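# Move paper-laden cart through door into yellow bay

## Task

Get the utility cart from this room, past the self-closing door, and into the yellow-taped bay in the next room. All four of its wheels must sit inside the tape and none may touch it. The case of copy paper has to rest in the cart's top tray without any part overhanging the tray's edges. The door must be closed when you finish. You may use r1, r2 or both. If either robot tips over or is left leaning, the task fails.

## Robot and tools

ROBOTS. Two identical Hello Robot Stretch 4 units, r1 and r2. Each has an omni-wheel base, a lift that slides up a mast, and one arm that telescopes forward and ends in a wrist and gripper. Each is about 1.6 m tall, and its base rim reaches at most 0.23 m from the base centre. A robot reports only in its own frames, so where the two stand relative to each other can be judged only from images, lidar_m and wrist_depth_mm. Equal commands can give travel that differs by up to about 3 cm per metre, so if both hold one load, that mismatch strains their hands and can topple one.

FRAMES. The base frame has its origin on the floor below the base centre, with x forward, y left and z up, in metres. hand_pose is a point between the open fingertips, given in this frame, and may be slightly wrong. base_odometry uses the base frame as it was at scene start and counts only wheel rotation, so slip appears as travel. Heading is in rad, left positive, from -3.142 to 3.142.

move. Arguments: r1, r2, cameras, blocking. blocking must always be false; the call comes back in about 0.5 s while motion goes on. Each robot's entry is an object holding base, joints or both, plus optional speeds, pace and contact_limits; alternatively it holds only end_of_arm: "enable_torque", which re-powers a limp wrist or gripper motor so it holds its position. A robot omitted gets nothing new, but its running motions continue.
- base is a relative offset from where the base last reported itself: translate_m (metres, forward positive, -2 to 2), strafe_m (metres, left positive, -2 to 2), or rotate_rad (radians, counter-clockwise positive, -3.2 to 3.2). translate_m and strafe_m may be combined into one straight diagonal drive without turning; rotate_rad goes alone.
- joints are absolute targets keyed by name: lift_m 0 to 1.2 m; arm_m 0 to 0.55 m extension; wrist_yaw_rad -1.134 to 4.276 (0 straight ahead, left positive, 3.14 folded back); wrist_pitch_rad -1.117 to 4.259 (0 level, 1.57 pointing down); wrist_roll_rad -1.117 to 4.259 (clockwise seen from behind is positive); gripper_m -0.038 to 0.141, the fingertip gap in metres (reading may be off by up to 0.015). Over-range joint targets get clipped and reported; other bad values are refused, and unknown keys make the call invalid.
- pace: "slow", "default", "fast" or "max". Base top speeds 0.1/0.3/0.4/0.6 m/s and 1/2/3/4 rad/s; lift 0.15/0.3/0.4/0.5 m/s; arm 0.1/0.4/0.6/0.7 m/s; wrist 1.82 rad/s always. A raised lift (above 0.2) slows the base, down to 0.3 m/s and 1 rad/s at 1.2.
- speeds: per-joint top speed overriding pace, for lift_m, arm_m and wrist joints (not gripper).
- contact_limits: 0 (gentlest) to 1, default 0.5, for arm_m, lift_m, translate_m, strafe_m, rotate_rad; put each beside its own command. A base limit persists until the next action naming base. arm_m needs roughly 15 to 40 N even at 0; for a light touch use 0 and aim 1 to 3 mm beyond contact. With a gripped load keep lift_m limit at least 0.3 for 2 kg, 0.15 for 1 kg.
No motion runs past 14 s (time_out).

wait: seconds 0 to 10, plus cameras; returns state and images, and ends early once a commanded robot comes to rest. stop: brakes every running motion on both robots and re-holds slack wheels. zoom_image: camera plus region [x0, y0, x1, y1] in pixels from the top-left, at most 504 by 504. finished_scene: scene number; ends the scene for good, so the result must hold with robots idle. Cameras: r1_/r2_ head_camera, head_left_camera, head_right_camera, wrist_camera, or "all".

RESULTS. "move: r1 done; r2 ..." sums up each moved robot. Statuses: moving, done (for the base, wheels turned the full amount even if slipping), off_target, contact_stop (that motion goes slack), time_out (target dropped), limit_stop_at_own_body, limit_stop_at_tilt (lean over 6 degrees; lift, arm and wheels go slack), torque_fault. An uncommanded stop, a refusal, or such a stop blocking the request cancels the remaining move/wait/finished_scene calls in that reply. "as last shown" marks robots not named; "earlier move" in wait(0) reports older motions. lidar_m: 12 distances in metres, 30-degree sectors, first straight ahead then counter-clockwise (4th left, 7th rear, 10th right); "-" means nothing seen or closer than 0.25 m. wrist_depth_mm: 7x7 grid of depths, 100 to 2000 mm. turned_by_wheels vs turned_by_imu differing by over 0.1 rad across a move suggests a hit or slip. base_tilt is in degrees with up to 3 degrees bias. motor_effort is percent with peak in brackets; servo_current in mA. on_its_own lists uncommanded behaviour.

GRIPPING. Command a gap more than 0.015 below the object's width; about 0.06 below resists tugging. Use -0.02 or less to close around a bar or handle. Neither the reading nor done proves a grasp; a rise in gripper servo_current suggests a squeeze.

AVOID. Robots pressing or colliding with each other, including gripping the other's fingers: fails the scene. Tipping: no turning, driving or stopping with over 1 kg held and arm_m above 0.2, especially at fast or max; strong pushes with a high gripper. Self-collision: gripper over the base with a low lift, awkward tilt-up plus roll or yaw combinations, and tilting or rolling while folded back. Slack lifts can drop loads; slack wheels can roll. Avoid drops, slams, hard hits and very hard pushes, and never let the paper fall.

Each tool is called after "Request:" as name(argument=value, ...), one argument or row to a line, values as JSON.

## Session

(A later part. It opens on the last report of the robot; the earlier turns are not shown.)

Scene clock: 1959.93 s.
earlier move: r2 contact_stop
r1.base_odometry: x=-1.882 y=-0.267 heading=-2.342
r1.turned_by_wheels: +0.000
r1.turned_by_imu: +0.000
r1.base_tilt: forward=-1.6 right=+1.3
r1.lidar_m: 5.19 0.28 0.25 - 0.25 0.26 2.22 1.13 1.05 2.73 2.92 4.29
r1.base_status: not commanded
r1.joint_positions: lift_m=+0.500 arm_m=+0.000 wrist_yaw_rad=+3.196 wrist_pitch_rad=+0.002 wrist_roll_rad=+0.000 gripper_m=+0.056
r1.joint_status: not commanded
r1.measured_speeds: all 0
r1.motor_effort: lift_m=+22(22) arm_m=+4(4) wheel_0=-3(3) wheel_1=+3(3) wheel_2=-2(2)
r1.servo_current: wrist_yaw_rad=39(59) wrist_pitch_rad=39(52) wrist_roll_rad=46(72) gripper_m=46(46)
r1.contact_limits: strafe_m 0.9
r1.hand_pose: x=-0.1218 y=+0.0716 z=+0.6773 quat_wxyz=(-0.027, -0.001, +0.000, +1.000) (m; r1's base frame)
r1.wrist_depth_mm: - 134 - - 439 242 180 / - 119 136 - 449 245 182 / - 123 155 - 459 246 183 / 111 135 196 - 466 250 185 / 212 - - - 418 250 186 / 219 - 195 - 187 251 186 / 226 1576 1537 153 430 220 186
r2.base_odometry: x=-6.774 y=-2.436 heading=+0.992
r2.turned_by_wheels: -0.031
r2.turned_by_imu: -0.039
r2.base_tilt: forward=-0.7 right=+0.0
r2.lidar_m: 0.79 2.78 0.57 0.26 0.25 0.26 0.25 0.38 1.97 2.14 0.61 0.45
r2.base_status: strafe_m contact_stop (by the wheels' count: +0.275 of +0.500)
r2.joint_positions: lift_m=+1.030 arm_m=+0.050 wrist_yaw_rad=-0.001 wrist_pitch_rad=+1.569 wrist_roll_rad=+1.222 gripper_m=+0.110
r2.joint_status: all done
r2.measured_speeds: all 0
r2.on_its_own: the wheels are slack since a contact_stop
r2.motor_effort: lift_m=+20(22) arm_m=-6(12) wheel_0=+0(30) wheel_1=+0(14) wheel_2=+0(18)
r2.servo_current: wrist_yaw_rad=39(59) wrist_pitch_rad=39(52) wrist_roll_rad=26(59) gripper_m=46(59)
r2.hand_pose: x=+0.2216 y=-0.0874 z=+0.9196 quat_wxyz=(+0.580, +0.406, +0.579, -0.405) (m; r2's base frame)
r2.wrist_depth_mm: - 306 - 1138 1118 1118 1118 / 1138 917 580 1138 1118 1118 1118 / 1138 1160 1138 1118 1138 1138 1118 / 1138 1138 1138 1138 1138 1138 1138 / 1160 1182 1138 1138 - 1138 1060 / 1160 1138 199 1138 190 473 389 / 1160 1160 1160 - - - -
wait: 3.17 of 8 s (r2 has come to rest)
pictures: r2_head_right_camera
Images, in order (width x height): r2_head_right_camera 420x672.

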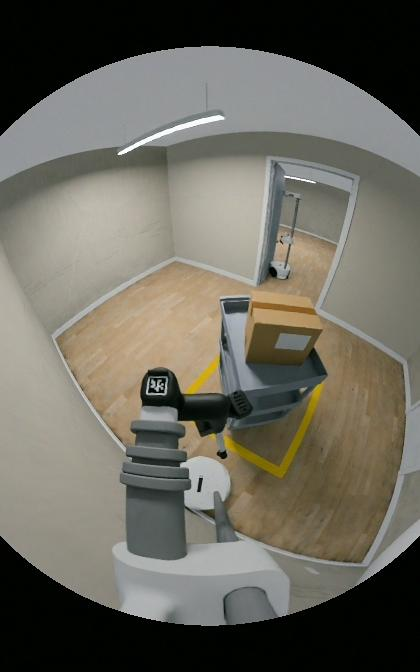

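Request:
move(
  r2={"base":{"translate_m":0.44,"strafe_m":0.45},"pace":"slow"},
  blocking=false,
  cameras=[],
)

Request:
wait(
  seconds=9,
  cameras=["r2_head_right_camera"],
)

Request:
zoom_image(
  camera="r2_head_right_camera",
  region=[200, 300, 400, 540],
)

Scene clock: 1973.30 s.
move: r2 moving
r1: as last shown
r1.lidar_m: 5.17 0.28 0.25 - 0.25 0.28 2.19 1.14 1.05 2.74 2.92 4.23
r1.servo_current: wrist_yaw_rad=46(52) wrist_pitch_rad=39(52) wrist_roll_rad=59(59) gripper_m=39(52)
r1.contact_limits: strafe_m 0.9
r1.wrist_depth_mm: - 134 - - 442 242 180 / - 119 136 - 452 243 181 / - 123 156 - 455 247 183 / 111 135 197 - 469 250 185 / 211 - - - 421 250 186 / 219 - 194 - 188 251 186 / 228 1576 1537 153 427 221 186
r2.base_odometry: x=-6.776 y=-2.423 heading=+0.991
r2.turned_by_wheels: +0.000
r2.turned_by_imu: +0.000
r2.base_tilt: forward=-0.6 right=+0.1
r2.lidar_m: 0.80 2.76 0.56 0.28 0.25 0.26 0.25 0.40 1.99 2.19 0.57 0.45
r2.base_status: translate_m moving; strafe_m moving
r2.joint_positions: lift_m=+1.030 arm_m=+0.050 wrist_yaw_rad=-0.001 wrist_pitch_rad=+1.569 wrist_roll_rad=+1.222 gripper_m=+0.110
r2.joint_status: not commanded
r2.measured_speeds: translate_m=+0.035 strafe_m=+0.036 rotate_rad=-0.002 lift_m=+0.000 arm_m=+0.000 wrist_yaw_rad=+0.000 wrist_pitch_rad=+0.000 wrist_roll_rad=+0.000
r2.motor_effort: lift_m=+20(20) arm_m=-6(7) wheel_0=+0(6) wheel_1=+8(9) wheel_2=-8(9)
r2.servo_current: wrist_yaw_rad=52(52) wrist_pitch_rad=39(46) wrist_roll_rad=52(52) gripper_m=52(52)
r2.hand_pose: x=+0.2216 y=-0.0874 z=+0.9196 quat_wxyz=(+0.580, +0.406, +0.579, -0.405) (m; r2's base frame)
r2.wrist_depth_mm: - 312 - 1118 1138 1118 1118 / 1118 960 603 1138 1118 1138 1118 / 1160 1118 1138 1138 1118 1118 1118 / 1160 1160 1138 1138 1118 1138 1138 / 1138 1138 1160 1138 - 1118 1042 / 1160 1118 198 1138 189 473 392 / 1138 1160 1138 - - - -
pictures: none
No camera images: "cameras" was empty.

Scene clock: 1980.33 s.
earlier move: r2 done
r1.base_odometry: x=-1.882 y=-0.267 heading=-2.342
r1.turned_by_wheels: +0.000
r1.turned_by_imu: +0.000
r1.base_tilt: forward=-1.6 right=+1.3
r1.lidar_m: 5.17 0.30 0.25 - 0.25 0.28 2.20 1.13 1.07 2.73 2.94 4.26
r1.base_status: not commanded
r1.joint_positions: lift_m=+0.500 arm_m=+0.000 wrist_yaw_rad=+3.196 wrist_pitch_rad=+0.002 wrist_roll_rad=+0.000 gripper_m=+0.056
r1.joint_status: not commanded
r1.measured_speeds: all 0
r1.motor_effort: lift_m=+22(22) arm_m=+4(4) wheel_0=-2(4) wheel_1=+3(4) wheel_2=-2(2)
r1.servo_current: wrist_yaw_rad=52(72) wrist_pitch_rad=39(52) wrist_roll_rad=52(78) gripper_m=46(52)
r1.contact_limits: strafe_m 0.9
r1.hand_pose: x=-0.1218 y=+0.0716 z=+0.6773 quat_wxyz=(-0.027, -0.001, +0.000, +1.000) (m; r1's base frame)
r1.wrist_depth_mm: - 134 - - 442 241 180 / - 119 136 - 449 245 182 / - 122 156 - 455 246 184 / 111 135 197 - 469 249 185 / 212 - - - 424 249 185 / 219 - 193 - 187 251 186 / 228 1537 1576 153 424 221 186
r2.base_odometry: x=-6.909 y=-1.821 heading=+0.991
r2.turned_by_wheels: +0.000
r2.turned_by_imu: +0.002
r2.base_tilt: forward=-0.7 right=+0.1
r2.lidar_m: 2.70 2.14 0.68 0.33 0.27 0.27 0.29 0.48 2.59 0.63 0.64 0.87
r2.base_status: done
r2.joint_positions: lift_m=+1.030 arm_m=+0.050 wrist_yaw_rad=-0.001 wrist_pitch_rad=+1.569 wrist_roll_rad=+1.222 gripper_m=+0.110
r2.joint_status: not commanded
r2.measured_speeds: all 0
r2.motor_effort: lift_m=+20(20) arm_m=-6(7) wheel_0=-4(10) wheel_1=+5(10) wheel_2=-5(10)
r2.servo_current: wrist_yaw_rad=46(59) wrist_pitch_rad=46(46) wrist_roll_rad=52(65) gripper_m=52(59)
r2.hand_pose: x=+0.2216 y=-0.0874 z=+0.9196 quat_wxyz=(+0.580, +0.406, +0.579, -0.405) (m; r2's base frame)
r2.wrist_depth_mm: 1138 1138 1118 1138 1118 1118 1118 / 1138 1160 1118 1138 1138 1138 1098 / 1160 1118 1118 1160 1118 1138 1138 / 1138 1138 1138 1138 1138 1118 1138 / 1182 1138 1138 1138 - 1118 1098 / 1138 1160 198 1160 189 469 392 / 1182 1160 1138 - - - -
wait: 7.03 of 9 s (r2 has come to rest)
pictures: r2_head_right_camera
Images, in order (width x height): r2_head_right_camera 420x672.

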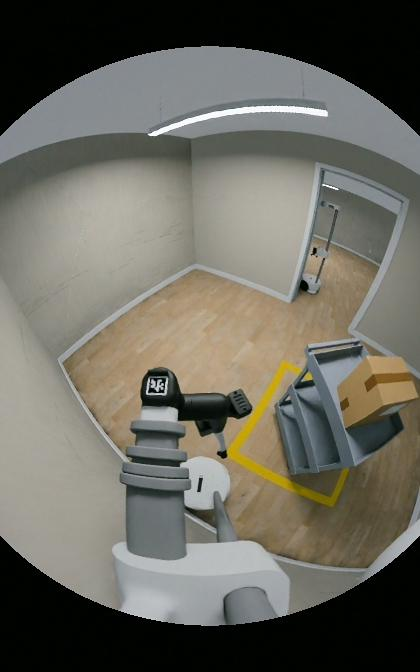

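Scaled by 2.100 from the camera's 420x672 image, which has a finer 600x960 frame.

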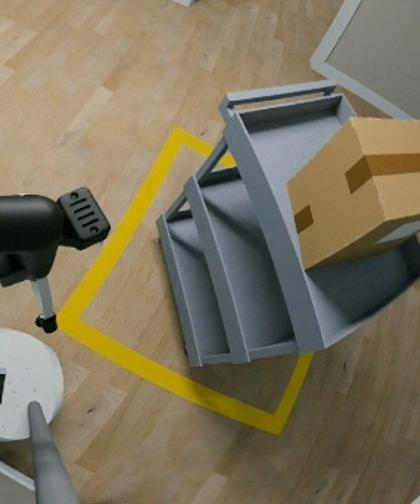

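Request:
move(
  r1={"base":{"translate_m":1.3},"pace":"default","contact_limits":{"translate_m":0.9}},
  blocking=false,
  cameras=[],
)

Request:
wait(
  seconds=10,
  cameras=["r2_head_camera"],
)

Scene clock: 1991.53 s.
move: r1 moving
r1.base_odometry: x=-1.904 y=-0.290 heading=-2.342
r1.turned_by_wheels: +0.001
r1.turned_by_imu: +0.000
r1.base_tilt: forward=-1.6 right=+1.3
r1.lidar_m: 5.15 0.31 0.25 - 0.25 0.25 2.22 1.13 1.07 2.75 2.93 4.28
r1.base_status: translate_m moving
r1.joint_positions: lift_m=+0.500 arm_m=+0.000 wrist_yaw_rad=+3.196 wrist_pitch_rad=+0.002 wrist_roll_rad=+0.000 gripper_m=+0.056
r1.joint_status: not commanded
r1.measured_speeds: translate_m=+0.122 strafe_m=+0.000 rotate_rad=+0.004 lift_m=+0.000 arm_m=+0.000 wrist_yaw_rad=+0.000 wrist_pitch_rad=+0.000 wrist_roll_rad=+0.000
r1.motor_effort: lift_m=+22(22) arm_m=+4(4) wheel_0=+5(6) wheel_1=+13(14) wheel_2=-9(9)
r1.servo_current: wrist_yaw_rad=65(65) wrist_pitch_rad=46(52) wrist_roll_rad=46(59) gripper_m=39(46)
r1.contact_limits: translate_m 0.9
r1.hand_pose: x=-0.1218 y=+0.0716 z=+0.6773 quat_wxyz=(-0.027, -0.001, +0.000, +1.000) (m; r1's base frame)
r1.wrist_depth_mm: - 134 247 - 449 245 181 / - 118 134 - 459 247 183 / - 119 158 - 469 250 185 / 109 135 193 - 480 253 186 / 212 - - - 433 253 187 / 218 - 193 - 187 254 188 / 226 1537 1537 153 394 224 187
r2: as last shown
r2.turned_by_imu: +0.000
r2.base_tilt: forward=-0.7 right=+0.0
r2.lidar_m: 2.70 2.17 0.69 0.35 0.26 0.25 0.30 0.48 2.60 0.61 0.67 0.87
r2.motor_effort: lift_m=+20(20) arm_m=-6(6) wheel_0=-4(5) wheel_1=+5(6) wheel_2=-5(5)
r2.servo_current: wrist_yaw_rad=46(59) wrist_pitch_rad=39(46) wrist_roll_rad=39(59) gripper_m=52(59)
r2.wrist_depth_mm: 1138 1118 1138 1098 1138 1118 1118 / 1118 1138 1138 1138 1118 1118 1118 / 1138 1160 1118 1138 1118 1118 1118 / 1138 1118 1138 1138 1138 1138 1160 / 1160 1138 1138 1138 - 1138 1138 / 1160 1160 199 1160 189 477 392 / 1182 1182 1160 - - - -
pictures: none
No camera images: "cameras" was empty.

Scene clock: 1996.87 s.
earlier move: r1 done
r1.base_odometry: x=-2.788 y=-1.199 heading=-2.342
r1.turned_by_wheels: +0.000
r1.turned_by_imu: +0.001
r1.base_tilt: forward=-1.6 right=+1.2
r1.lidar_m: 3.89 2.47 1.92 1.87 2.02 1.91 1.59 1.51 2.91 2.84 3.04 3.95
r1.base_status: done
r1.joint_positions: lift_m=+0.500 arm_m=+0.000 wrist_yaw_rad=+3.196 wrist_pitch_rad=+0.002 wrist_roll_rad=+0.000 gripper_m=+0.056
r1.joint_status: not commanded
r1.measured_speeds: all 0
r1.motor_effort: lift_m=+22(22) arm_m=+4(4) wheel_0=+2(7) wheel_1=+1(14) wheel_2=+1(11)
r1.servo_current: wrist_yaw_rad=39(78) wrist_pitch_rad=46(52) wrist_roll_rad=52(65) gripper_m=39(52)
r1.contact_limits: translate_m 0.9
r1.hand_pose: x=-0.1218 y=+0.0716 z=+0.6773 quat_wxyz=(-0.027, -0.001, +0.000, +1.000) (m; r1's base frame)
r1.wrist_depth_mm: - 135 - - - - - / - 121 134 - - - - / - 124 154 - - - - / 108 135 190 - - - - / 212 - - - - - - / - - 190 - 188 - - / 218 1537 1499 143 1576 1464 1576
r2.base_odometry: x=-6.909 y=-1.821 heading=+0.991
r2.turned_by_wheels: +0.000
r2.turned_by_imu: +0.001
r2.base_tilt: forward=-0.7 right=+0.1
r2.lidar_m: 2.66 2.16 0.72 0.34 0.27 0.26 0.31 0.49 2.58 0.65 0.64 0.91
r2.base_status: not commanded
r2.joint_positions: lift_m=+1.030 arm_m=+0.050 wrist_yaw_rad=-0.001 wrist_pitch_rad=+1.569 wrist_roll_rad=+1.222 gripper_m=+0.110
r2.joint_status: not commanded
r2.measured_speeds: all 0
r2.motor_effort: lift_m=+20(20) arm_m=-6(7) wheel_0=-5(5) wheel_1=+5(6) wheel_2=-5(5)
r2.servo_current: wrist_yaw_rad=39(59) wrist_pitch_rad=46(46) wrist_roll_rad=39(65) gripper_m=52(59)
r2.hand_pose: x=+0.2216 y=-0.0874 z=+0.9196 quat_wxyz=(+0.580, +0.406, +0.579, -0.405) (m; r2's base frame)
r2.wrist_depth_mm: 1160 1138 1118 1138 1118 1118 1118 / 1118 1138 1138 1138 1118 1118 1138 / 1160 1138 1138 1138 1118 1118 1118 / 1160 1138 1138 1118 1098 1138 1138 / 1138 1138 1138 1138 - 1160 1098 / 1138 1138 197 1138 189 473 389 / 1160 1160 1138 - - - -
wait: 5.33 of 10 s (r1 has come to rest)
pictures: r2_head_camera
Images, in order (width x height): r2_head_camera 420x560.

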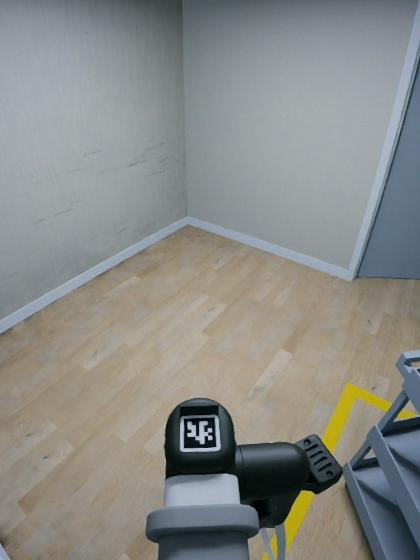

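Request:
finished_scene(
  scene=2,
)

The scene is finished: the task was done.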